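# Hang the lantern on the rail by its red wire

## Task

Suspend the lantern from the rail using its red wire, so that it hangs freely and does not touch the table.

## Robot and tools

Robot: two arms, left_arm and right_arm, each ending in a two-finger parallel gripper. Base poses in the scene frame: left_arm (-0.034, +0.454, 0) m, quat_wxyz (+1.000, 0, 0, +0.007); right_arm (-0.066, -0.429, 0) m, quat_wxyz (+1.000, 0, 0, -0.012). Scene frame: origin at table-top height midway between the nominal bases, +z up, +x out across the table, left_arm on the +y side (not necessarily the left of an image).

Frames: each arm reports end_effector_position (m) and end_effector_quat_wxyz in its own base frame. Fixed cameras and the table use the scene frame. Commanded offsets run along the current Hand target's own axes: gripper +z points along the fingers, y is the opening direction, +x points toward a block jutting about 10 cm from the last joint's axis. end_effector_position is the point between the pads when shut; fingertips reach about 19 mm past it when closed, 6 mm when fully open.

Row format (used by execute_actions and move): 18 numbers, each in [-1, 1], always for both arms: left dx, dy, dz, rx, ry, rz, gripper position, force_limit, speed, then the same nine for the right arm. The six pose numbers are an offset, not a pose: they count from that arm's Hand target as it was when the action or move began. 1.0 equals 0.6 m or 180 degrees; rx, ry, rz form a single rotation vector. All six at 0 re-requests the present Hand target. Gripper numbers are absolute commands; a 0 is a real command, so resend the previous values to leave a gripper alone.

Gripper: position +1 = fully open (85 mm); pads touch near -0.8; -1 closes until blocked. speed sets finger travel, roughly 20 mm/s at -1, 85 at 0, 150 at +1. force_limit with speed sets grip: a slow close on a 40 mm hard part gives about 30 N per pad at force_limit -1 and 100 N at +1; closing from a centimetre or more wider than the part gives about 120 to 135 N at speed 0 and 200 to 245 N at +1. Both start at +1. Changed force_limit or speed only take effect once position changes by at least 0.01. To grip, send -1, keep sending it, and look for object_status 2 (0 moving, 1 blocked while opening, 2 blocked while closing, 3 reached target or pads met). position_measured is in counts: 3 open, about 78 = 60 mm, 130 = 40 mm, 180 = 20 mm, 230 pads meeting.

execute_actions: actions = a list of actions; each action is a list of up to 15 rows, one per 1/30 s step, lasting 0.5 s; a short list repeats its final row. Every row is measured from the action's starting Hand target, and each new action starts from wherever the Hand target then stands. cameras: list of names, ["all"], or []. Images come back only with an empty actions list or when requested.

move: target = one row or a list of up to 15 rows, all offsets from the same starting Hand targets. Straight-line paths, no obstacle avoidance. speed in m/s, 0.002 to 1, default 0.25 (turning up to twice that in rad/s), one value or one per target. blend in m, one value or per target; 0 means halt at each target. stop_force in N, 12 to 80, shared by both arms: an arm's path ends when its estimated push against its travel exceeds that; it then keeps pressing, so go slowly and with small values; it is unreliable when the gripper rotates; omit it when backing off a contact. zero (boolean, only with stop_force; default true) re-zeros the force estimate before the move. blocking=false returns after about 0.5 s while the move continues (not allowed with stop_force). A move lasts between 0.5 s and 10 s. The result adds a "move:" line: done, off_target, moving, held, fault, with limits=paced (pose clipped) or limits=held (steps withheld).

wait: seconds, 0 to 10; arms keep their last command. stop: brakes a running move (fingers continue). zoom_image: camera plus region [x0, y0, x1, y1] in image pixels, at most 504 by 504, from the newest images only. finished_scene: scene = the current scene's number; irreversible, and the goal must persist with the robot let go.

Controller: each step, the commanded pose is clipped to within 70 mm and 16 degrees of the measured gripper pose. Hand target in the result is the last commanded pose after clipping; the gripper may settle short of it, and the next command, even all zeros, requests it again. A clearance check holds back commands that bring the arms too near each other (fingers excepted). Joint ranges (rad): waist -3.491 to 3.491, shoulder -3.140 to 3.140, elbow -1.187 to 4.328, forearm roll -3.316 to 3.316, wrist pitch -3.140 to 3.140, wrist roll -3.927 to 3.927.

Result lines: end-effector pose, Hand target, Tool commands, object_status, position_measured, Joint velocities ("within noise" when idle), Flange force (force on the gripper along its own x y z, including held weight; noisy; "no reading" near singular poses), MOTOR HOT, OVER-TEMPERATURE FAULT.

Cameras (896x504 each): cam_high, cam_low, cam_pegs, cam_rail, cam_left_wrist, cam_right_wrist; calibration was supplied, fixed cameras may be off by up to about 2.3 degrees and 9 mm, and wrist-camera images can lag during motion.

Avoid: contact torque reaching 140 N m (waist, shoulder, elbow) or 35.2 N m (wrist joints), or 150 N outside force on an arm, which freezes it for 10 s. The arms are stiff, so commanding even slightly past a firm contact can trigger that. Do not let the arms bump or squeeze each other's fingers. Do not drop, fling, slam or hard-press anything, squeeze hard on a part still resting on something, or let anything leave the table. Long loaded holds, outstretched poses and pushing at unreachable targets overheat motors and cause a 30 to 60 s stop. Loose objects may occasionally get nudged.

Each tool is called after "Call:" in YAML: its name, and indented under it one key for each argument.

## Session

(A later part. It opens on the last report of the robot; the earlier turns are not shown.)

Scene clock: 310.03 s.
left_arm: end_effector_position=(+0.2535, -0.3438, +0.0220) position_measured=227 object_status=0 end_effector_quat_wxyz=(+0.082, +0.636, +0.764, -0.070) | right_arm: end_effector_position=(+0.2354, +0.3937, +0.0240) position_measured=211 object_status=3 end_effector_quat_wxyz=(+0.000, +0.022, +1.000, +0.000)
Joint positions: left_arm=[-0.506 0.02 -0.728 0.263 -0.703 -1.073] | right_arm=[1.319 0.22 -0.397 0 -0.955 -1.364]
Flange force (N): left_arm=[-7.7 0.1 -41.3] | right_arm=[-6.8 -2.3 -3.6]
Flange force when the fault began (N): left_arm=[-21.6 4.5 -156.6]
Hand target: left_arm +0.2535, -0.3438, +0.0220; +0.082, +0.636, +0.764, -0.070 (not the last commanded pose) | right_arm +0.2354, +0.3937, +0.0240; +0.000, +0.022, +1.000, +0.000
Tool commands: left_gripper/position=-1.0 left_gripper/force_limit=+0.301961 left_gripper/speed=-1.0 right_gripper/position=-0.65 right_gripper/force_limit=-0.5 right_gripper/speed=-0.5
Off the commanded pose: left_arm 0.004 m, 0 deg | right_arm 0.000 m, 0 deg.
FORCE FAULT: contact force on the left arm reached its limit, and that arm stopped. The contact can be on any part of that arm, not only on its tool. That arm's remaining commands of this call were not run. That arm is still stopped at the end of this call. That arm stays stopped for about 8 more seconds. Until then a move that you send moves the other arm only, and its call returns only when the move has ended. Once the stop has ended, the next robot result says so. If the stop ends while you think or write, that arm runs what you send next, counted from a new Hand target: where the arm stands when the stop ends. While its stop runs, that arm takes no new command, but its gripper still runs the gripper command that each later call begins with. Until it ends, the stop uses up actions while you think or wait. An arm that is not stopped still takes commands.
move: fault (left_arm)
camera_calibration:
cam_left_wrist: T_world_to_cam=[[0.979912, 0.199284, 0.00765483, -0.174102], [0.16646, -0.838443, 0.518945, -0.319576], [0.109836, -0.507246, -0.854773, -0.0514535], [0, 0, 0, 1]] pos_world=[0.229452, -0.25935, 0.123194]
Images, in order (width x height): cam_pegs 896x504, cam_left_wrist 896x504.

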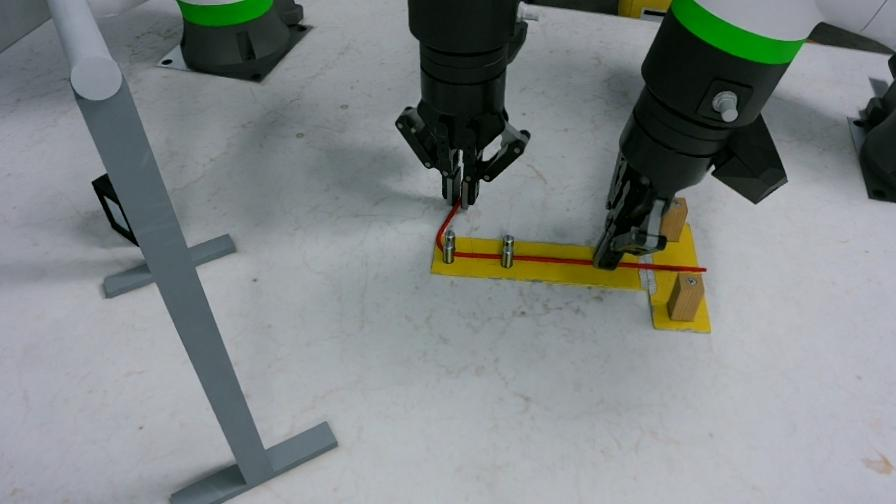

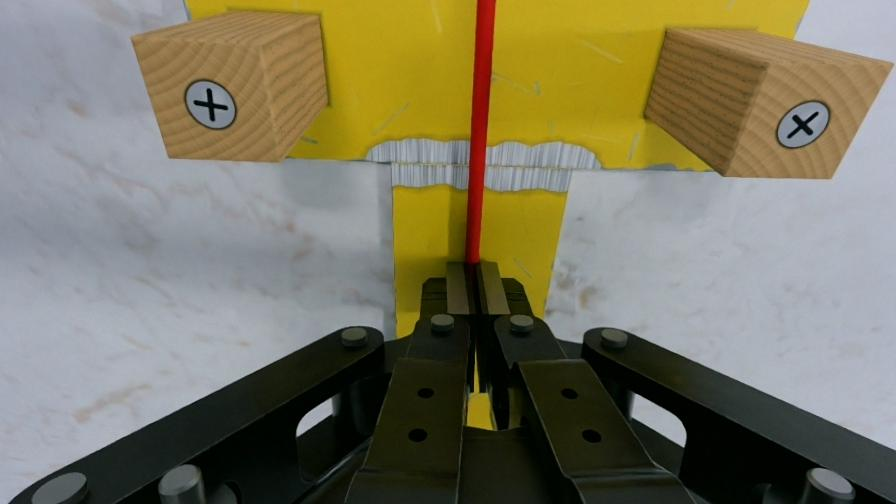

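Call:
execute_actions:
  actions:
    - [[0,0,0,0,0,0,0.43,0.3,-0.5,0,0,0,0,0,0,-0.65,-0.5,-0.5]]
  cameras: []

Call:
wait:
  seconds: 6
  cameras: ["cam_left_wrist","cam_pegs"]

Scene clock: 315.90 s.
left_arm: end_effector_position=(+0.2534, -0.3437, +0.0219) position_measured=75 object_status=0 end_effector_quat_wxyz=(+0.082, +0.636, +0.764, -0.070) | right_arm: end_effector_position=(+0.2354, +0.3937, +0.0240) position_measured=211 object_status=3 end_effector_quat_wxyz=(+0.000, +0.022, +1.000, +0.000)
Joint positions: left_arm=[-0.506 0.02 -0.728 0.262 -0.703 -1.073] | right_arm=[1.319 0.22 -0.397 0 -0.955 -1.364]
Flange force (N): left_arm=[0.7 1.6 0.6] | right_arm=[-6.7 -1.6 -3.3]
Hand target: left_arm +0.2534, -0.3437, +0.0219; +0.082, +0.636, +0.764, -0.070 | right_arm +0.2354, +0.3937, +0.0240; +0.000, +0.022, +1.000, +0.000
Tool commands: left_gripper/position=+0.427451 left_gripper/force_limit=+0.301961 left_gripper/speed=-0.498039 right_gripper/position=-0.65 right_gripper/force_limit=-0.5 right_gripper/speed=-0.5
Off the commanded pose: right_arm 0.000 m, 0 deg.
FORCE FAULT, CONTINUED: the left arm was still stopped when this call began, by the force fault that an earlier result reported. Since the last result the stop counts as 9 of the actions that you can send in this scene. That arm ran no command of this call; its gripper ran only the gripper command that the call began with. That arm is still stopped at the end of this call. That arm stays stopped for about 2 more seconds. If the stop ends while you think or write, that arm runs what you send next, counted from a new Hand target: where the arm stands when the stop ends. While its stop runs, that arm takes no new command, but its gripper still runs the gripper command that each later call begins with.
No camera images: "cameras" was empty.

Scene clock: 321.90 s.
left_arm: end_effector_position=(+0.2534, -0.3437, +0.0219) position_measured=75 object_status=3 end_effector_quat_wxyz=(+0.082, +0.636, +0.764, -0.070) | right_arm: end_effector_position=(+0.2354, +0.3937, +0.0240) position_measured=211 object_status=3 end_effector_quat_wxyz=(+0.000, +0.022, +1.000, +0.000)
Joint positions: left_arm=[-0.506 0.02 -0.728 0.262 -0.703 -1.073] | right_arm=[1.319 0.22 -0.397 0 -0.955 -1.364]
Flange force (N): left_arm=[1.1 1.8 0.6] | right_arm=[-6.4 -1.5 -3.0]
Hand target: left_arm +0.2534, -0.3437, +0.0219; +0.082, +0.636, +0.764, -0.070 | right_arm +0.2354, +0.3937, +0.0240; +0.000, +0.022, +1.000, +0.000
Tool commands: left_gripper/position=+0.427451 left_gripper/force_limit=+0.301961 left_gripper/speed=-0.498039 right_gripper/position=-0.65 right_gripper/force_limit=-0.5 right_gripper/speed=-0.5
Off the commanded pose: right_arm 0.000 m, 0 deg.
FORCE FAULT, CONTINUED: the left arm's stop, for the force fault that an earlier result reported, is over. The rest of the stop counts as 4 of the actions that you can send in this scene. That arm's target is now where it stood when the stop ended, not its last command. That arm accepts commands again.
wait: 6.00 s; at rest by 0.17 s
camera_calibration:
cam_left_wrist: T_world_to_cam=[[0.979953, 0.199086, 0.00759657, -0.174155], [0.166348, -0.838599, 0.51873, -0.319513], [0.109642, -0.507067, -0.854905, -0.0514317], [0, 0, 0, 1]] pos_world=[0.229453, -0.259351, 0.123095]
Images, in order (width x height): cam_pegs 896x504, cam_left_wrist 896x504.

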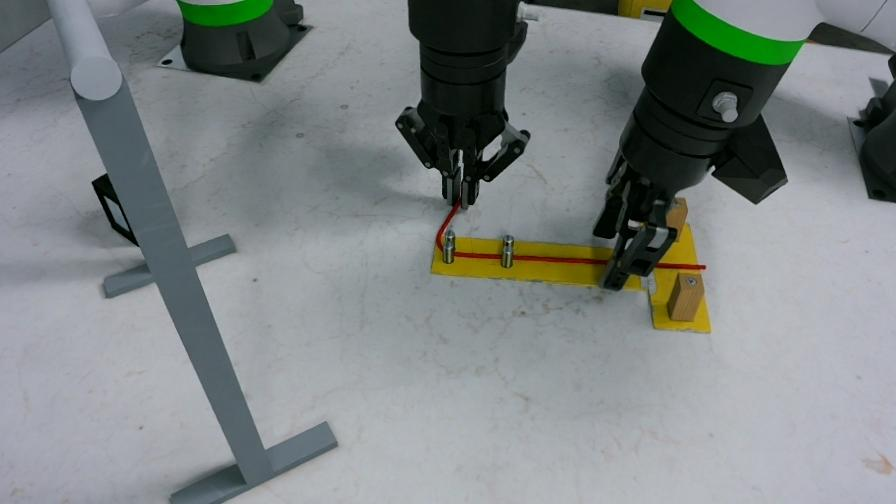

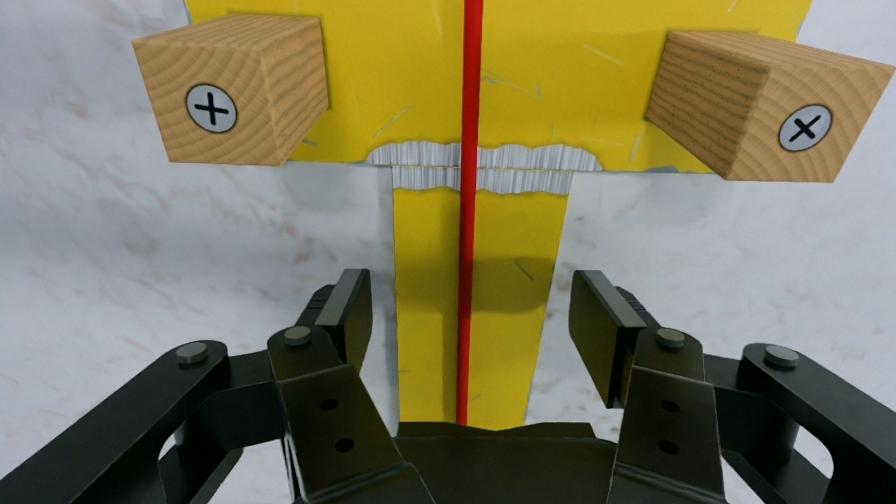

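Call:
move:
  target: [0.0013,0,0.0058,0,0,0,0.43,0.3,-0.5,0,0,0,0,0,0,-0.65,-0.5,-0.5]
  speed: 0.01
  stop_force: 12
  cameras: []

Call:
move:
  target: [0,0,0,0,0,0,-1,0.3,-1,0,0,0,0,0,0,-0.65,-0.5,-0.5]
  cameras: ["cam_left_wrist"]

Scene clock: 329.33 s.
left_arm: end_effector_position=(+0.2534, -0.3437, +0.0183) position_measured=75 object_status=3 end_effector_quat_wxyz=(+0.082, +0.636, +0.764, -0.070) | right_arm: end_effector_position=(+0.2354, +0.3937, +0.0240) position_measured=211 object_status=3 end_effector_quat_wxyz=(+0.000, +0.022, +1.000, +0.000)
Joint positions: left_arm=[-0.506 0.027 -0.733 0.266 -0.692 -1.077] | right_arm=[1.319 0.22 -0.397 0 -0.955 -1.364]
Flange force (N): left_arm=[0.7 1.5 0.5] | right_arm=[-6.7 -2.0 -3.3]
Hand target: left_arm +0.2534, -0.3437, +0.0183; +0.082, +0.636, +0.764, -0.070 | right_arm +0.2354, +0.3937, +0.0240; +0.000, +0.022, +1.000, +0.000
Off the commanded pose: left_arm 0.000 m, 0 deg | right_arm 0.000 m, 0 deg.
move: done
No camera images: "cameras" was empty.

Scene clock: 330.63 s.
left_arm: end_effector_position=(+0.2534, -0.3437, +0.0183) position_measured=115 object_status=0 end_effector_quat_wxyz=(+0.082, +0.636, +0.764, -0.070) | right_arm: end_effector_position=(+0.2354, +0.3937, +0.0240) position_measured=211 object_status=3 end_effector_quat_wxyz=(+0.000, +0.022, +1.000, +0.000)
Joint positions: left_arm=[-0.506 0.027 -0.733 0.266 -0.692 -1.077] | right_arm=[1.319 0.22 -0.397 0 -0.955 -1.364]
Flange force (N): left_arm=[5.3 0.1 -32.6] | right_arm=[-6.1 -1.6 -3.7]
Hand target: left_arm +0.2534, -0.3437, +0.0183; +0.082, +0.636, +0.764, -0.070 | right_arm +0.2354, +0.3937, +0.0240; +0.000, +0.022, +1.000, +0.000
Off the commanded pose: left_arm 0.000 m, 0 deg | right_arm 0.000 m, 0 deg.
move: done
camera_calibration:
cam_left_wrist: T_world_to_cam=[[0.979943, 0.199128, 0.00766249, -0.174123], [0.16634, -0.838548, 0.518814, -0.317692], [0.109736, -0.507134, -0.854853, -0.0544692], [0, 0, 0, 1]] pos_world=[0.229453, -0.25935, 0.119594]
Images, in order (width x height): cam_left_wrist 896x504.

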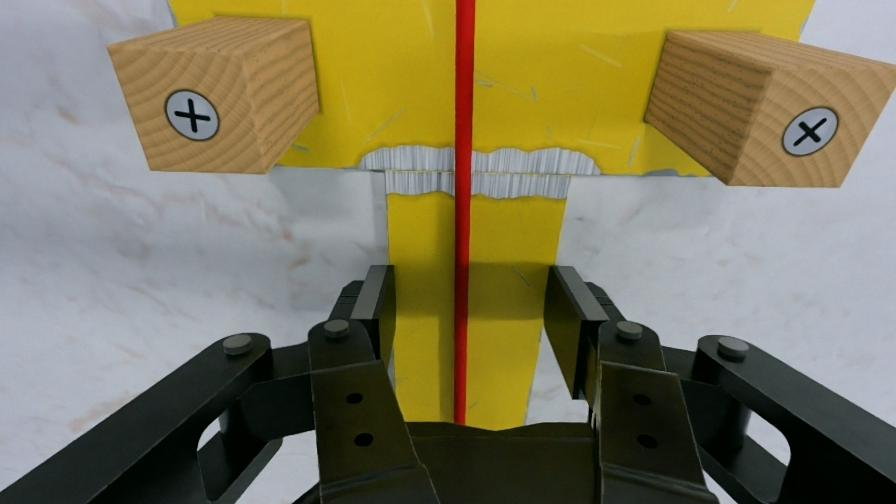

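Call:
move:
  target: [-0.0003,0,-0.0018,0,0,0,-1,0.3,-1,0,0,0,0,0,0,-0.65,-0.5,-0.5]
  speed: 0.01
  cameras: []

Call:
move:
  target:
    - [0,0,0,0,0,0,-1,0.3,-1,-0.0037,0.036,0,0,0,0.0833,-0.65,-0.5,-0.5]
    - [0,0,0,0,0,0,-1,0.3,-1,-0.0145,0.0622,0,0,0,0.1667,-0.65,-0.5,-0.5]
  speed: 0.08
  blend: [0.004,0]
  cameras: ["cam_left_wrist","cam_pegs","cam_right_wrist","cam_rail"]

Scene clock: 338.80 s.
left_arm: end_effector_position=(+0.2534, -0.3436, +0.0194) position_measured=115 object_status=2 end_effector_quat_wxyz=(+0.082, +0.636, +0.764, -0.070) | right_arm: end_effector_position=(+0.2354, +0.3937, +0.0240) position_measured=211 object_status=3 end_effector_quat_wxyz=(+0.000, +0.022, +1.000, +0.000)
Joint positions: left_arm=[-0.506 0.025 -0.732 0.265 -0.695 -1.076] | right_arm=[1.319 0.22 -0.397 0 -0.955 -1.364]
Flange force (N): left_arm=[1.6 2.1 1.8] | right_arm=[-6.1 -2.1 -3.3]
Hand target: left_arm +0.2534, -0.3437, +0.0194; +0.082, +0.636, +0.764, -0.070 | right_arm +0.2354, +0.3937, +0.0240; +0.000, +0.022, +1.000, +0.000
Off the commanded pose: left_arm 0.000 m, 0 deg | right_arm 0.000 m, 0 deg.
move: done
No camera images: "cameras" was empty.

Scene clock: 342.40 s.
left_arm: end_effector_position=(+0.2534, -0.3436, +0.0194) position_measured=115 object_status=2 end_effector_quat_wxyz=(+0.082, +0.636, +0.764, -0.070) | right_arm: end_effector_position=(+0.2458, +0.4306, +0.0240) position_measured=211 object_status=3 end_effector_quat_wxyz=(+0.000, +0.280, +0.960, +0.000)
Joint positions: left_arm=[-0.506 0.025 -0.732 0.265 -0.695 -1.076] | right_arm=[1.317 0.302 -0.29 0 -0.979 -1.886]
Flange force (N): left_arm=[5.1 2.5 1.4] | right_arm=[-8.0 -1.6 -3.4]
Hand target: left_arm +0.2534, -0.3437, +0.0194; +0.082, +0.636, +0.764, -0.070 | right_arm +0.2458, +0.4306, +0.0240; +0.000, +0.280, +0.960, +0.000
Off the commanded pose: left_arm 0.000 m, 0 deg | right_arm 0.000 m, 0 deg.
move: done
camera_calibration:
cam_left_wrist: T_world_to_cam=[[0.979953, 0.199086, 0.00759657, -0.174157], [0.166348, -0.838599, 0.51873, -0.318184], [0.109642, -0.507067, -0.854905, -0.0534328], [0, 0, 0, 1]] pos_world=[0.229453, -0.259251, 0.120695]
cam_right_wrist: T_world_to_cam=[[0.525562, 0.85075, 0.00295632, -0.492261], [0.795472, -0.492639, 0.352891, 0.0215408], [0.301678, -0.183114, -0.93566, 0.154076], [0, 0, 0, 1]] pos_world=[0.195097, 0.457617, 0.138017]
Images, in order (width x height): cam_pegs 896x504, cam_rail 896x504, cam_left_wrist 896x504, cam_right_wrist 896x504.

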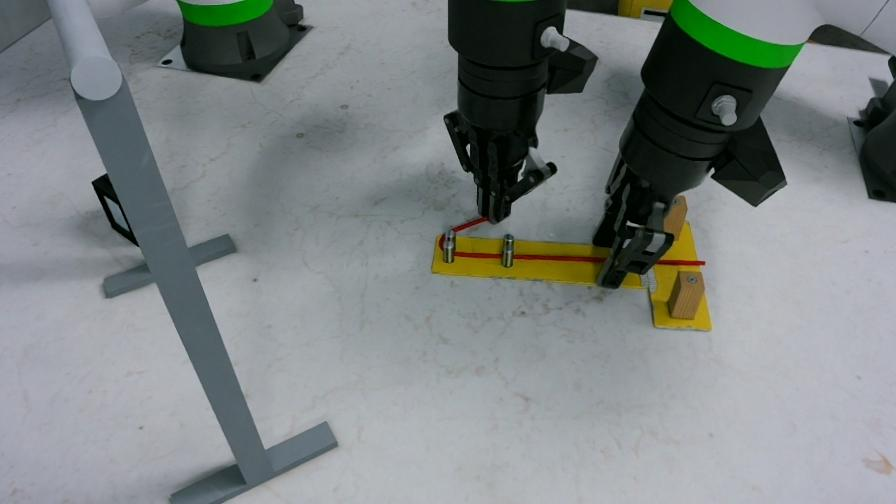

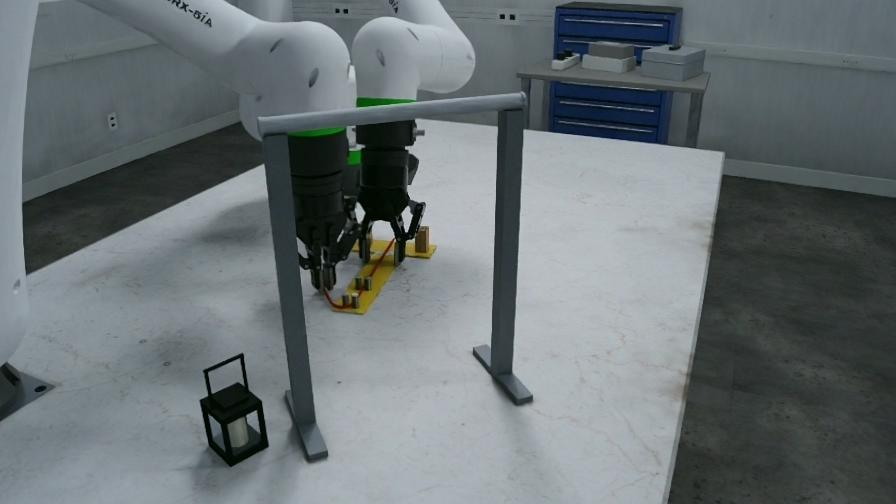

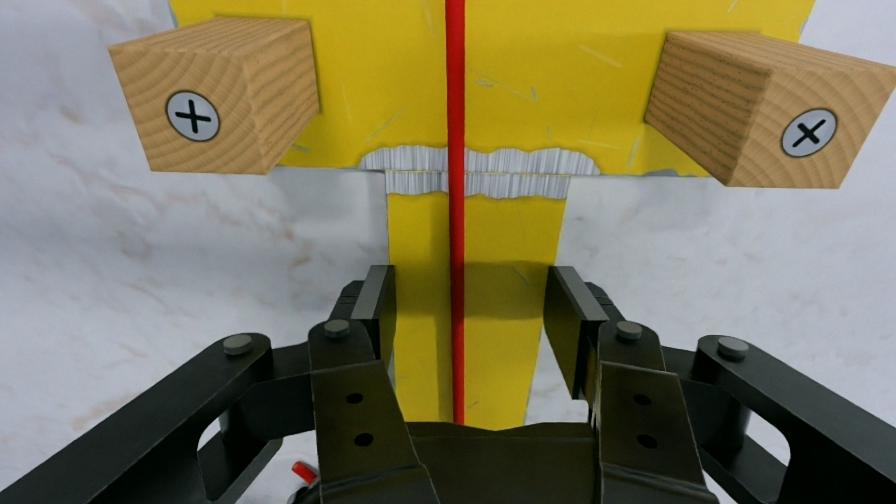

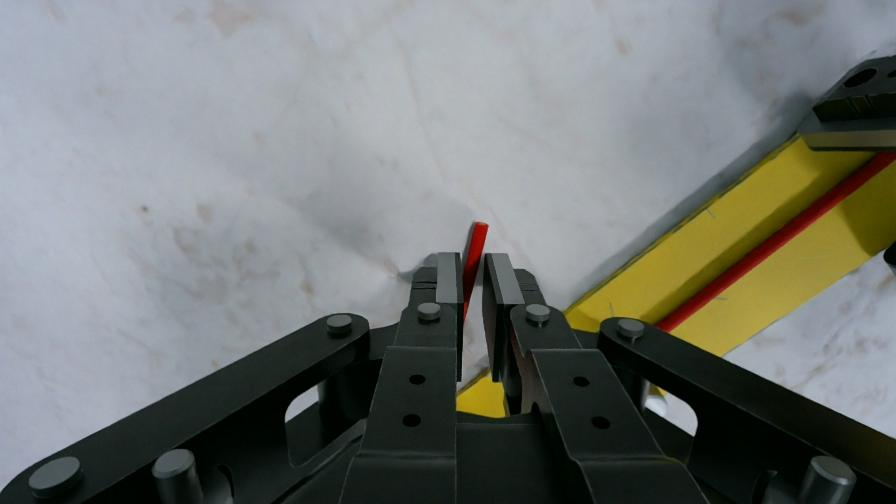

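Call:
move:
  target: [0,0,0,0,0,0,-1,0.3,-1,-0.002,0.0222,0,0,0,0.0667,-0.65,-0.5,-0.5]
  speed: 0.06
  cameras: []

Call:
move:
  target: [0,0,0,0,0,0,-1,0.3,-1,0.002,-0.0222,0,0,0,-0.0667,-0.4,-0.5,-0.5]
  speed: 0.06
  cameras: ["cam_left_wrist","cam_pegs","cam_right_wrist","cam_rail"]

Call:
zoom_image:
  camera: "cam_pegs"
  region: [420, 180, 720, 320]

Scene clock: 347.60 s.
left_arm: end_effector_position=(+0.2534, -0.3437, +0.0194) position_measured=115 object_status=2 end_effector_quat_wxyz=(+0.082, +0.636, +0.764, -0.070) | right_arm: end_effector_position=(+0.2539, +0.4411, +0.0239) position_measured=211 object_status=3 end_effector_quat_wxyz=(+0.000, +0.379, +0.925, +0.000)
Joint positions: left_arm=[-0.506 0.025 -0.732 0.265 -0.695 -1.076] | right_arm=[1.306 0.331 -0.251 0 -0.99 -2.084]
Flange force (N): left_arm=[5.0 3.5 2.2] | right_arm=[-7.0 -0.2 -3.8]
Hand target: left_arm +0.2534, -0.3437, +0.0194; +0.082, +0.636, +0.764, -0.070 | right_arm +0.2540, +0.4411, +0.0239; +0.000, +0.379, +0.925, +0.000
Off the commanded pose: left_arm 0.000 m, 0 deg | right_arm 0.000 m, 0 deg.
move: done
No camera images: "cameras" was empty.

Scene clock: 349.63 s.
left_arm: end_effector_position=(+0.2534, -0.3437, +0.0194) position_measured=115 object_status=2 end_effector_quat_wxyz=(+0.082, +0.636, +0.764, -0.070) | right_arm: end_effector_position=(+0.2438, +0.4325, +0.0240) position_measured=179 object_status=3 end_effector_quat_wxyz=(+0.000, +0.280, +0.960, +0.000)
Joint positions: left_arm=[-0.506 0.025 -0.732 0.265 -0.695 -1.076] | right_arm=[1.322 0.304 -0.288 0 -0.98 -1.891]
Flange force (N): left_arm=[1.7 1.6 1.8] | right_arm=[-5.7 2.2 -3.3]
Hand target: left_arm +0.2534, -0.3437, +0.0194; +0.082, +0.636, +0.764, -0.070 | right_arm +0.2437, +0.4325, +0.0240; +0.000, +0.280, +0.960, +0.000
Off the commanded pose: left_arm 0.000 m, 0 deg | right_arm 0.000 m, 0 deg.
move: done
camera_calibration:
cam_left_wrist: T_world_to_cam=[[0.979953, 0.199086, 0.00759657, -0.174157], [0.166348, -0.838599, 0.51873, -0.318184], [0.109642, -0.507067, -0.854905, -0.0534328], [0, 0, 0, 1]] pos_world=[0.229453, -0.259251, 0.120695]
cam_right_wrist: T_world_to_cam=[[0.525478, 0.850802, 0.00297511, -0.492922], [0.795493, -0.492552, 0.352965, 0.0240628], [0.301769, -0.183109, -0.935632, 0.155022], [0, 0, 0, 1]] pos_world=[0.193097, 0.459617, 0.138017]
Images, in order (width x height): cam_pegs 896x504, cam_rail 896x504, cam_left_wrist 896x504, cam_right_wrist 896x504.

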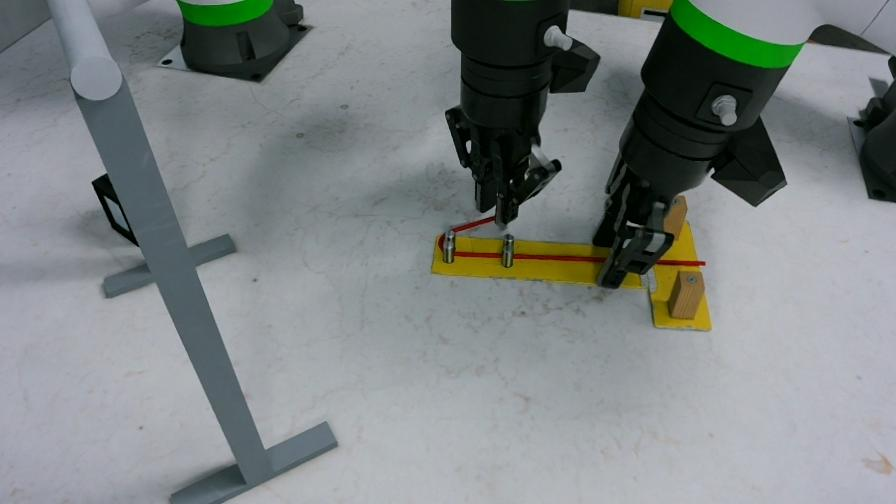

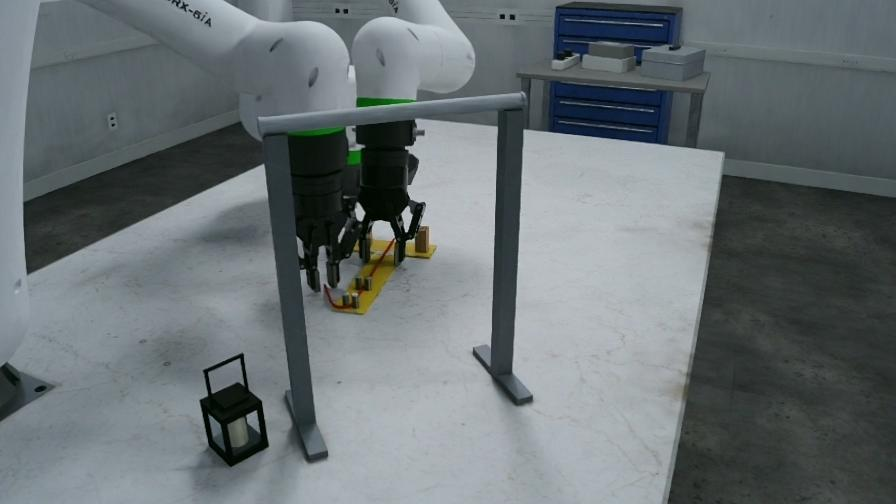

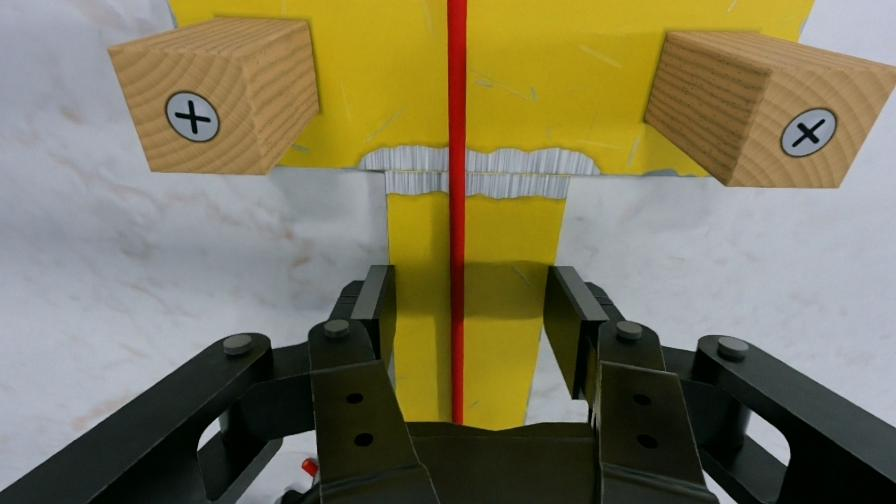

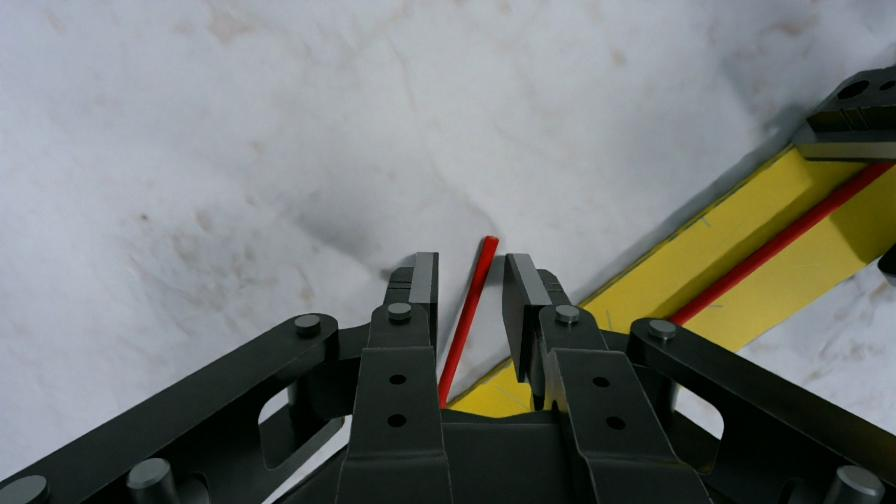

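Scaled by 1.680.

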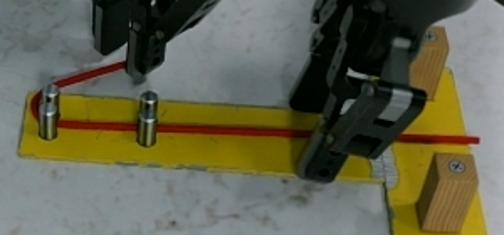

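Call:
move:
  target:
    - [0,0,0,0,0,0,-1,0.3,-1,0,0,0,0,0,0.075,-0.4,-0.5,-0.5]
    - [0,0,0,0,0,0,-1,0.3,-1,0,0,0,0,0,0.075,-1,-1,-1]
  speed: 0.1
  cameras: ["cam_left_wrist","cam_pegs","cam_right_wrist"]

Scene clock: 362.23 s.
left_arm: end_effector_position=(+0.2534, -0.3437, +0.0194) position_measured=115 object_status=2 end_effector_quat_wxyz=(+0.082, +0.636, +0.764, -0.070) | right_arm: end_effector_position=(+0.2437, +0.4325, +0.0240) position_measured=224 object_status=0 end_effector_quat_wxyz=(+0.000, +0.391, +0.920, +0.000)
Joint positions: left_arm=[-0.506 0.025 -0.732 0.265 -0.695 -1.076] | right_arm=[1.322 0.304 -0.288 0 -0.98 -2.126]
Flange force (N): left_arm=[0.7 0.3 2.6] | right_arm=[-6.1 5.2 -3.5]
Hand target: left_arm +0.2534, -0.3437, +0.0194; +0.082, +0.636, +0.764, -0.070 | right_arm +0.2437, +0.4325, +0.0240; +0.000, +0.391, +0.920, +0.000
Off the commanded pose: left_arm 0.000 m, 0 deg | right_arm 0.000 m, 0 deg.
move: done
camera_calibration:
cam_left_wrist: T_world_to_cam=[[0.979953, 0.199086, 0.00759657, -0.174157], [0.166348, -0.838599, 0.51873, -0.318184], [0.109642, -0.507067, -0.854905, -0.0534328], [0, 0, 0, 1]] pos_world=[0.229453, -0.259251, 0.120695]
cam_right_wrist: T_world_to_cam=[[0.709573, 0.704626, 0.00297691, -0.474473], [0.658471, -0.664586, 0.353188, 0.131857], [0.250844, -0.248652, -0.935548, 0.195795], [0, 0, 0, 1]] pos_world=[0.200735, 0.470641, 0.138018]
Images, in order (width x height): cam_pegs 896x504, cam_left_wrist 896x504, cam_right_wrist 896x504.

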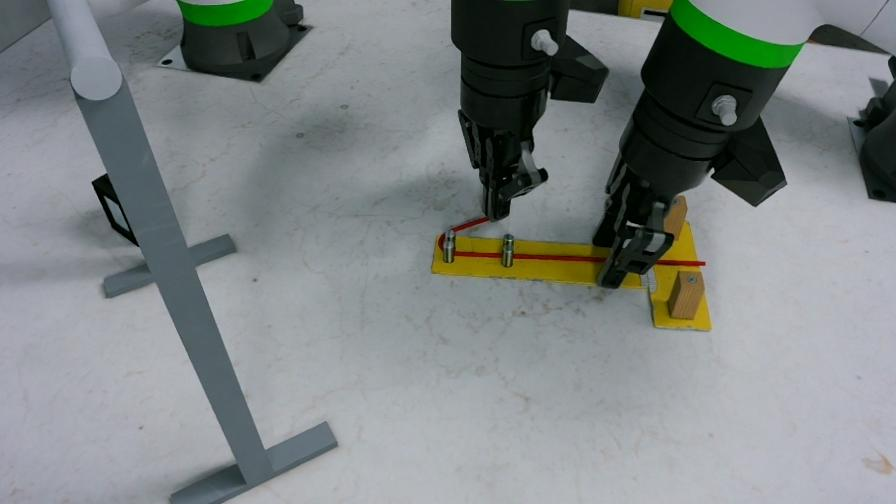

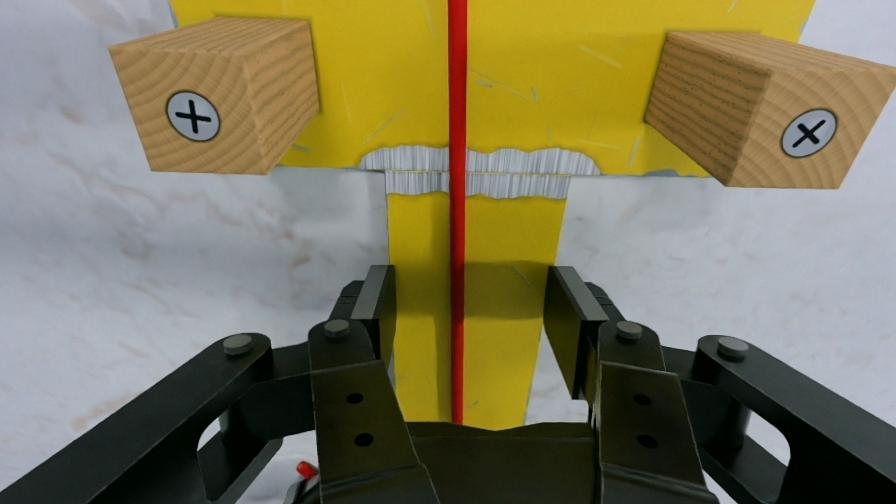

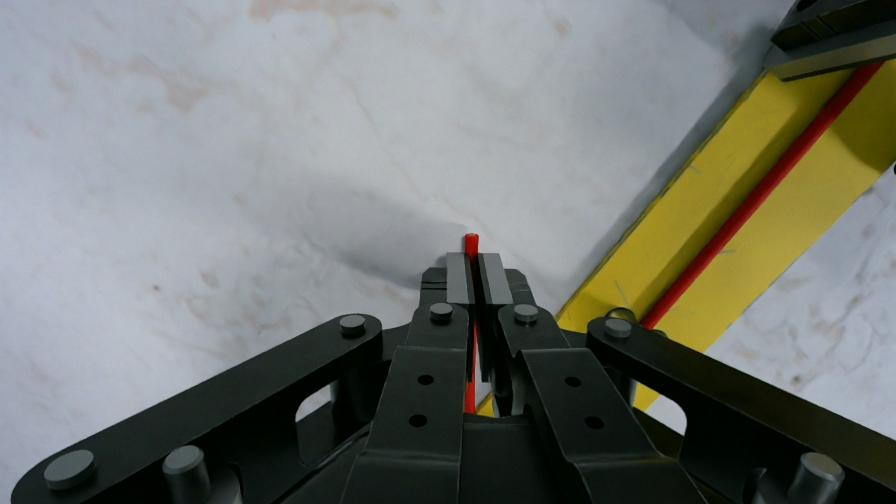

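Call:
move:
  target: [0,0,0,0,0,0,-1,0.3,-1,-0.0552,-0.0341,0,0,0,0,-1,-1,-1]
  speed: 0.04
  cameras: ["cam_left_wrist","cam_pegs"]

Scene clock: 367.23 s.
left_arm: end_effector_position=(+0.2534, -0.3436, +0.0194) position_measured=115 object_status=2 end_effector_quat_wxyz=(+0.082, +0.636, +0.764, -0.070) | right_arm: end_effector_position=(+0.2520, +0.3945, +0.0240) position_measured=224 object_status=2 end_effector_quat_wxyz=(+0.000, +0.391, +0.920, +0.000)
Joint positions: left_arm=[-0.506 0.025 -0.732 0.265 -0.695 -1.076] | right_arm=[1.284 0.241 -0.37 0 -0.96 -2.087]
Flange force (N): left_arm=[-0.5 -0.6 2.4] | right_arm=[-5.3 6.8 -3.1]
Hand target: left_arm +0.2534, -0.3437, +0.0194; +0.082, +0.636, +0.764, -0.070 | right_arm +0.2520, +0.3944, +0.0240; +0.000, +0.391, +0.920, +0.000
Off the commanded pose: left_arm 0.000 m, 0 deg | right_arm 0.000 m, 0 deg.
move: done
camera_calibration:
cam_left_wrist: T_world_to_cam=[[0.979941, 0.199138, 0.0076793, -0.17415], [0.166348, -0.83859, 0.518744, -0.318184], [0.109741, -0.507061, -0.854895, -0.0534551], [0, 0, 0, 1]] pos_world=[0.229453, -0.259251, 0.120695]
Images, in order (width x height): cam_pegs 896x504, cam_left_wrist 896x504.

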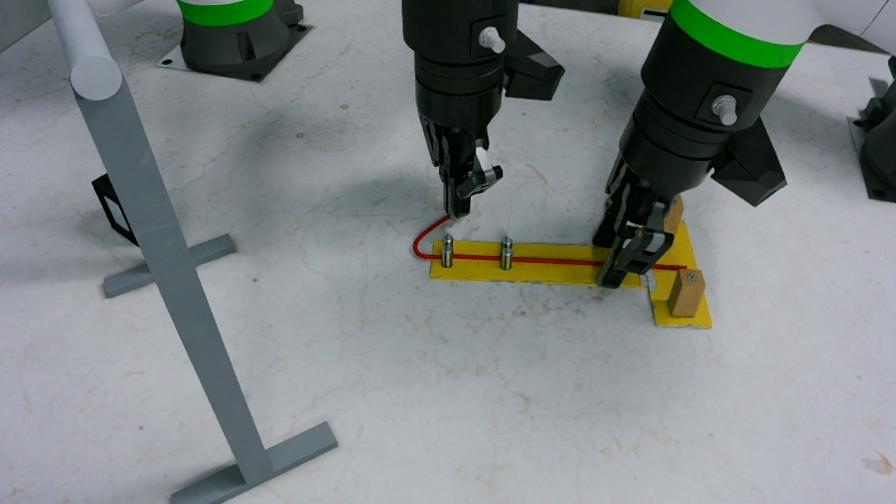

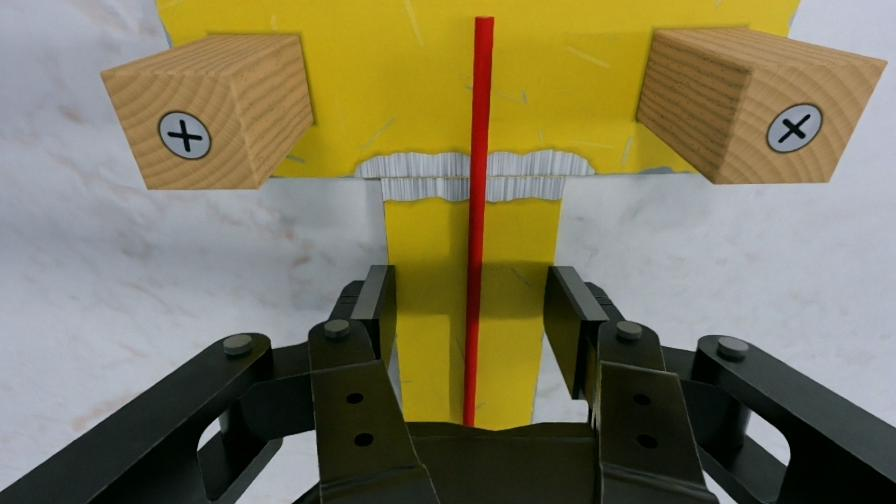

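Call:
move:
  target:
    - [0,0,0,0,0,0,-1,0.3,-1,0,0,0,0,0,0,-0.4,-0.5,-0.5]
    - [0,0,0,0,0,0,-1,0.3,-1,0,0,-0.2,0,0,0,-0.4,-0.5,-0.5]
    - [0,0,0,0,0,0,-1,0.3,-1,-0.1,-0.2,-0.25,0,0,0,-0.4,-0.5,-0.5]
  speed: [0.1,0.1,0.2]
  cameras: ["cam_left_wrist","cam_pegs","cam_right_wrist"]

Call:
zoom_image:
  camera: "cam_pegs"
  region: [390, 190, 550, 300]

Scene clock: 380.90 s.
left_arm: end_effector_position=(+0.2534, -0.3436, +0.0194) position_measured=115 object_status=2 end_effector_quat_wxyz=(+0.082, +0.636, +0.764, -0.070) | right_arm: end_effector_position=(+0.2073, +0.2681, +0.1741) position_measured=179 object_status=3 end_effector_quat_wxyz=(+0.000, +0.391, +0.920, +0.000)
Joint positions: left_arm=[-0.506 0.025 -0.732 0.265 -0.695 -1.076] | right_arm=[1.306 -0.262 -0.484 0 -1.35 -2.11]
Flange force (N): left_arm=[1.1 1.4 2.3] | right_arm=[-8.4 4.7 -3.1]
Hand target: left_arm +0.2534, -0.3437, +0.0194; +0.082, +0.636, +0.764, -0.070 | right_arm +0.2073, +0.2681, +0.1741; +0.000, +0.391, +0.920, +0.000
Off the commanded pose: left_arm 0.000 m, 0 deg | right_arm 0.000 m, 0 deg.
move: done
camera_calibration:
cam_left_wrist: T_world_to_cam=[[0.979953, 0.199086, 0.00759657, -0.174157], [0.166348, -0.838599, 0.51873, -0.318184], [0.109642, -0.507067, -0.854905, -0.0534328], [0, 0, 0, 1]] pos_world=[0.229453, -0.259251, 0.120695]
cam_right_wrist: T_world_to_cam=[[0.709591, 0.704608, 0.00291067, -0.333159], [0.658487, -0.664602, 0.353127, -0.00636009], [0.25075, -0.248659, -0.935571, 0.304522], [0, 0, 0, 1]] pos_world=[0.164235, 0.306241, 0.288117]
Images, in order (width x height): cam_pegs 896x504, cam_left_wrist 896x504, cam_right_wrist 896x504.

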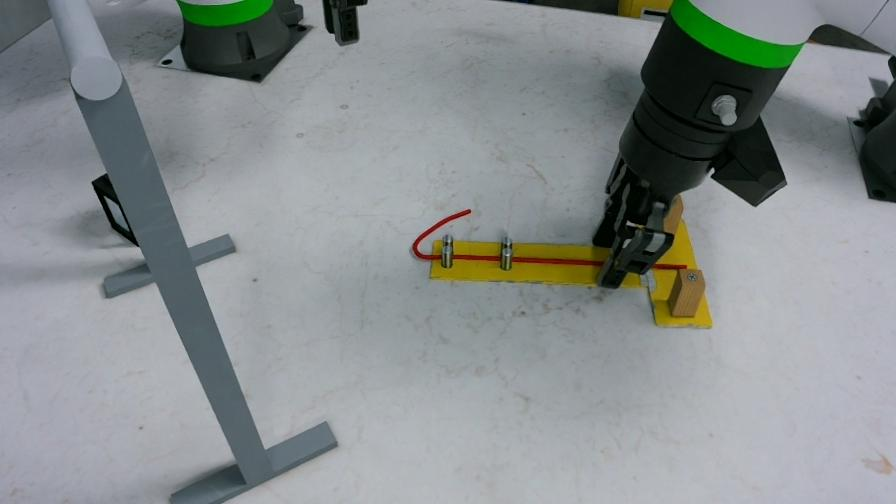

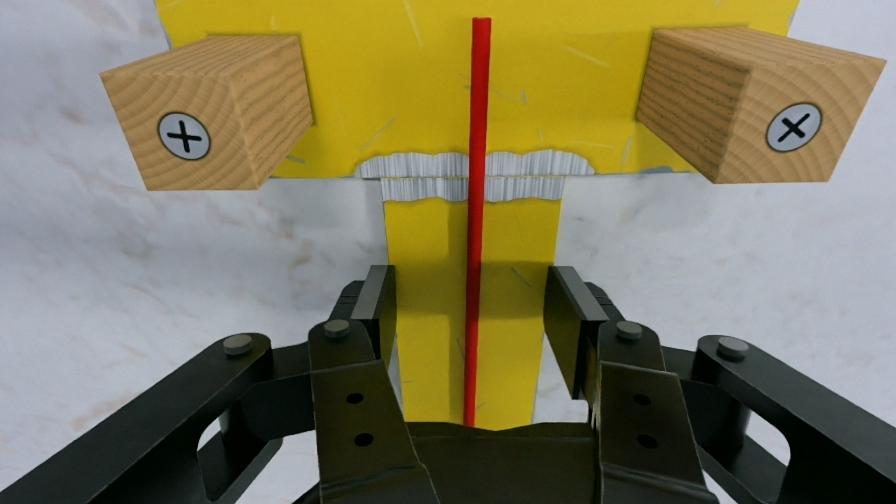

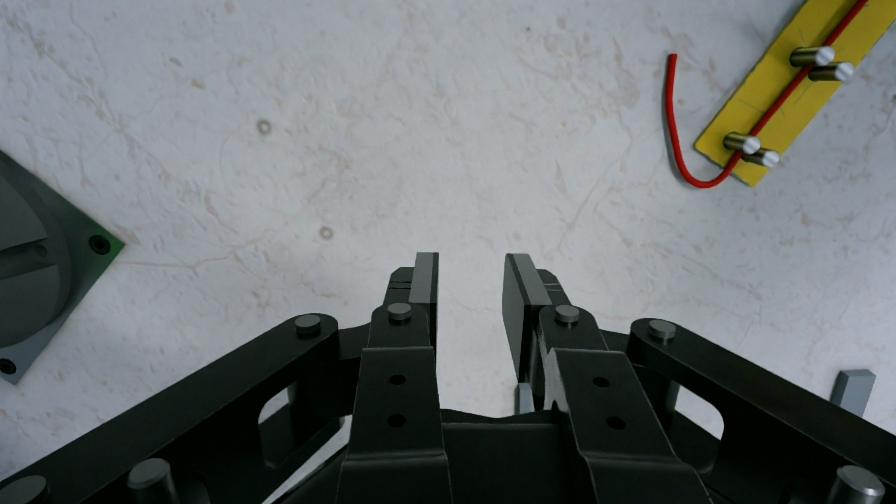

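Scaled by 3.150.

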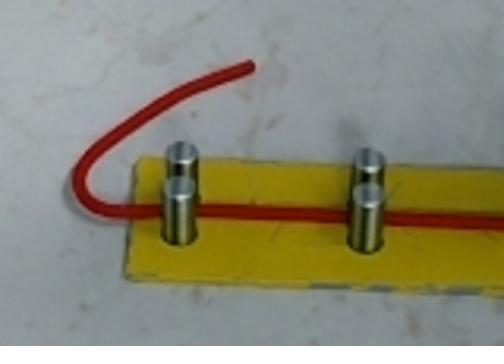

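Call:
move:
  target:
    - [0,0,0,0,0,0,0.43,0.3,-0.5,0,0,0,0,0,0,-0.4,-0.5,-0.5]
    - [-0.0089,0,-0.0407,0,0,0,0.43,0.3,-0.5,0,0,0,0,0,0,-0.4,-0.5,-0.5]
    - [-0.0089,0,-0.0407,0,0.0689,0,-0.5,-0.5,-0.2,0,0,0,0,0,0,-0.4,-0.5,-0.5]
  speed: [0.1,0.1,0.1]
  cameras: ["cam_left_wrist","cam_pegs"]

Scene clock: 389.67 s.
left_arm: end_effector_position=(+0.2535, -0.3436, +0.0444) position_measured=192 object_status=0 end_effector_quat_wxyz=(-0.001, +0.640, +0.769, -0.001) | right_arm: end_effector_position=(+0.2073, +0.2681, +0.1741) position_measured=179 object_status=3 end_effector_quat_wxyz=(+0.000, +0.391, +0.920, +0.000)
Joint positions: left_arm=[-0.624 0.116 -0.464 0.003 -0.993 -0.765] | right_arm=[1.306 -0.262 -0.484 0 -1.35 -2.11]
Flange force (N): left_arm=[0.4 1.3 1.0] | right_arm=[-8.4 5.0 -3.5]
Hand target: left_arm +0.2535, -0.3436, +0.0444; -0.001, +0.640, +0.769, -0.001 | right_arm +0.2073, +0.2681, +0.1741; +0.000, +0.391, +0.920, +0.000
Off the commanded pose: left_arm 0.000 m, 0 deg | right_arm 0.000 m, 0 deg.
move: done
camera_calibration:
cam_left_wrist: T_world_to_cam=[[0.980445, 0.196478, 0.0111312, -0.175642], [0.182427, -0.928632, 0.323054, -0.357443], [0.0738098, -0.314706, -0.946315, 0.0471563], [0, 0, 0, 1]] pos_world=[0.233934, -0.282583, 0.162053]
Images, in order (width x height): cam_pegs 896x504, cam_left_wrist 896x504.

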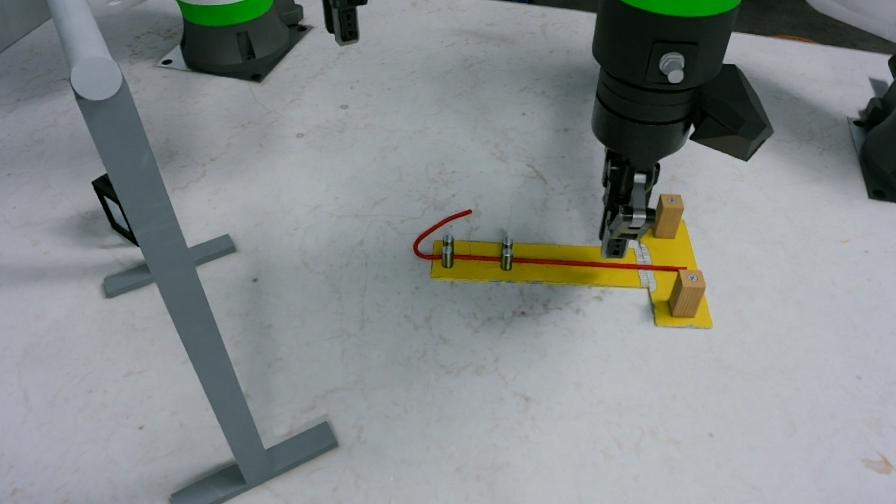

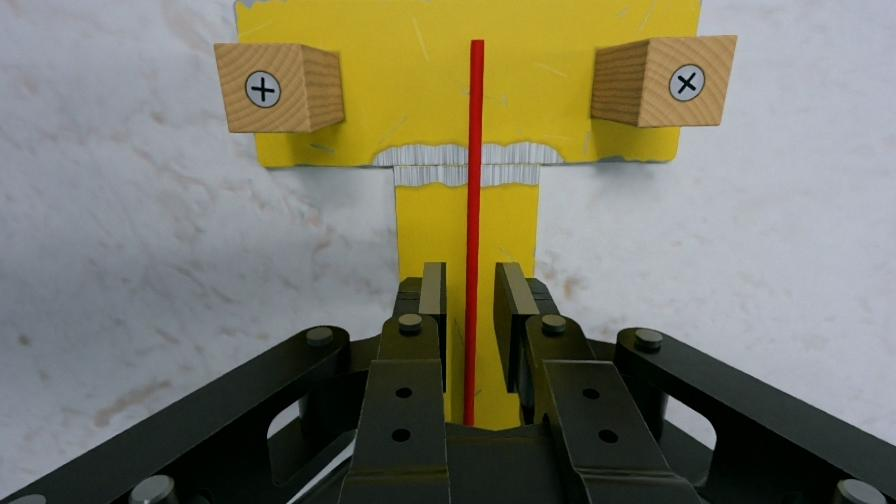

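Call:
move:
  target: [0,0,0.02,0,0,0,-0.5,-0.5,-0.2,0,0,0,0,0,0,-0.4,-0.5,-0.5]
  speed: 0.04
  cameras: []

Call:
move:
  target: [0,0,0.025,0,0,0,-0.5,-0.5,-0.2,0,0,0,0,0,0,-0.4,-0.5,-0.5]
  speed: 0.008
  stop_force: 12
  cameras: ["cam_left_wrist"]

Scene clock: 393.27 s.
left_arm: end_effector_position=(+0.2534, -0.3436, +0.0324) position_measured=192 object_status=3 end_effector_quat_wxyz=(-0.001, +0.640, +0.769, -0.001) | right_arm: end_effector_position=(+0.2073, +0.2681, +0.1741) position_measured=179 object_status=3 end_effector_quat_wxyz=(+0.000, +0.391, +0.920, +0.000)
Joint positions: left_arm=[-0.624 0.134 -0.477 0.003 -0.962 -0.765] | right_arm=[1.306 -0.262 -0.484 0 -1.35 -2.11]
Flange force (N): left_arm=[0.4 1.6 0.9] | right_arm=[-7.9 4.8 -3.6]
Hand target: left_arm +0.2534, -0.3436, +0.0324; -0.001, +0.640, +0.769, -0.001 | right_arm +0.2073, +0.2681, +0.1741; +0.000, +0.391, +0.920, +0.000
Off the commanded pose: left_arm 0.000 m, 0 deg | right_arm 0.000 m, 0 deg.
move: done
No camera images: "cameras" was empty.

Scene clock: 395.23 s.
left_arm: end_effector_position=(+0.2534, -0.3437, +0.0214) position_measured=192 object_status=3 end_effector_quat_wxyz=(-0.001, +0.640, +0.769, -0.001) | right_arm: end_effector_position=(+0.2073, +0.2681, +0.1741) position_measured=179 object_status=3 end_effector_quat_wxyz=(+0.000, +0.391, +0.920, +0.000)
Joint positions: left_arm=[-0.624 0.152 -0.488 0.003 -0.933 -0.765] | right_arm=[1.306 -0.262 -0.484 0 -1.35 -2.11]
Flange force (N): left_arm=[11.3 1.9 -30.9] | right_arm=[-7.8 4.6 -3.2]
Hand target: left_arm +0.2534, -0.3437, +0.0214; -0.001, +0.640, +0.769, -0.001 (not the last commanded pose) | right_arm +0.2073, +0.2681, +0.1741; +0.000, +0.391, +0.920, +0.000
Off the commanded pose: left_arm 0.004 m, 0 deg | right_arm 0.000 m, 0 deg.
move: contact (left_arm)
camera_calibration:
cam_left_wrist: T_world_to_cam=[[0.980446, 0.196473, 0.0111126, -0.175268], [0.182421, -0.928602, 0.323141, -0.35009], [0.0738077, -0.314795, -0.946286, 0.0253379], [0, 0, 0, 1]] pos_world=[0.233834, -0.282682, 0.139053]
Images, in order (width x height): cam_left_wrist 896x504.

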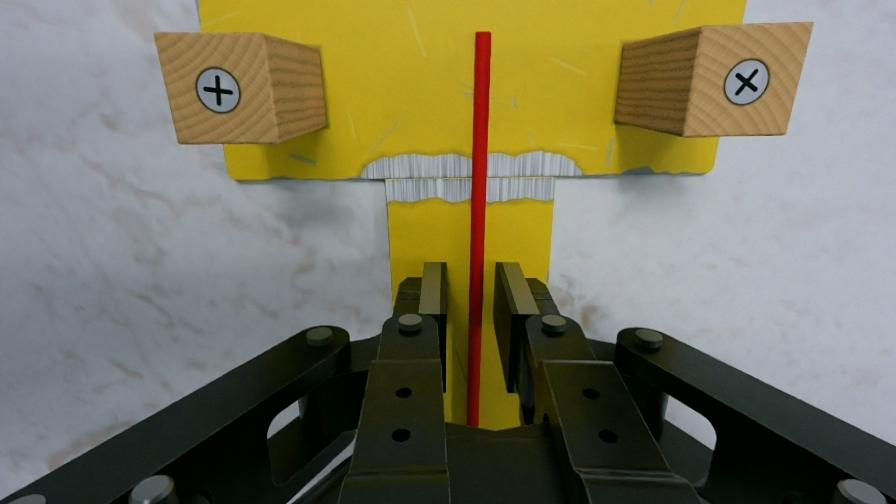

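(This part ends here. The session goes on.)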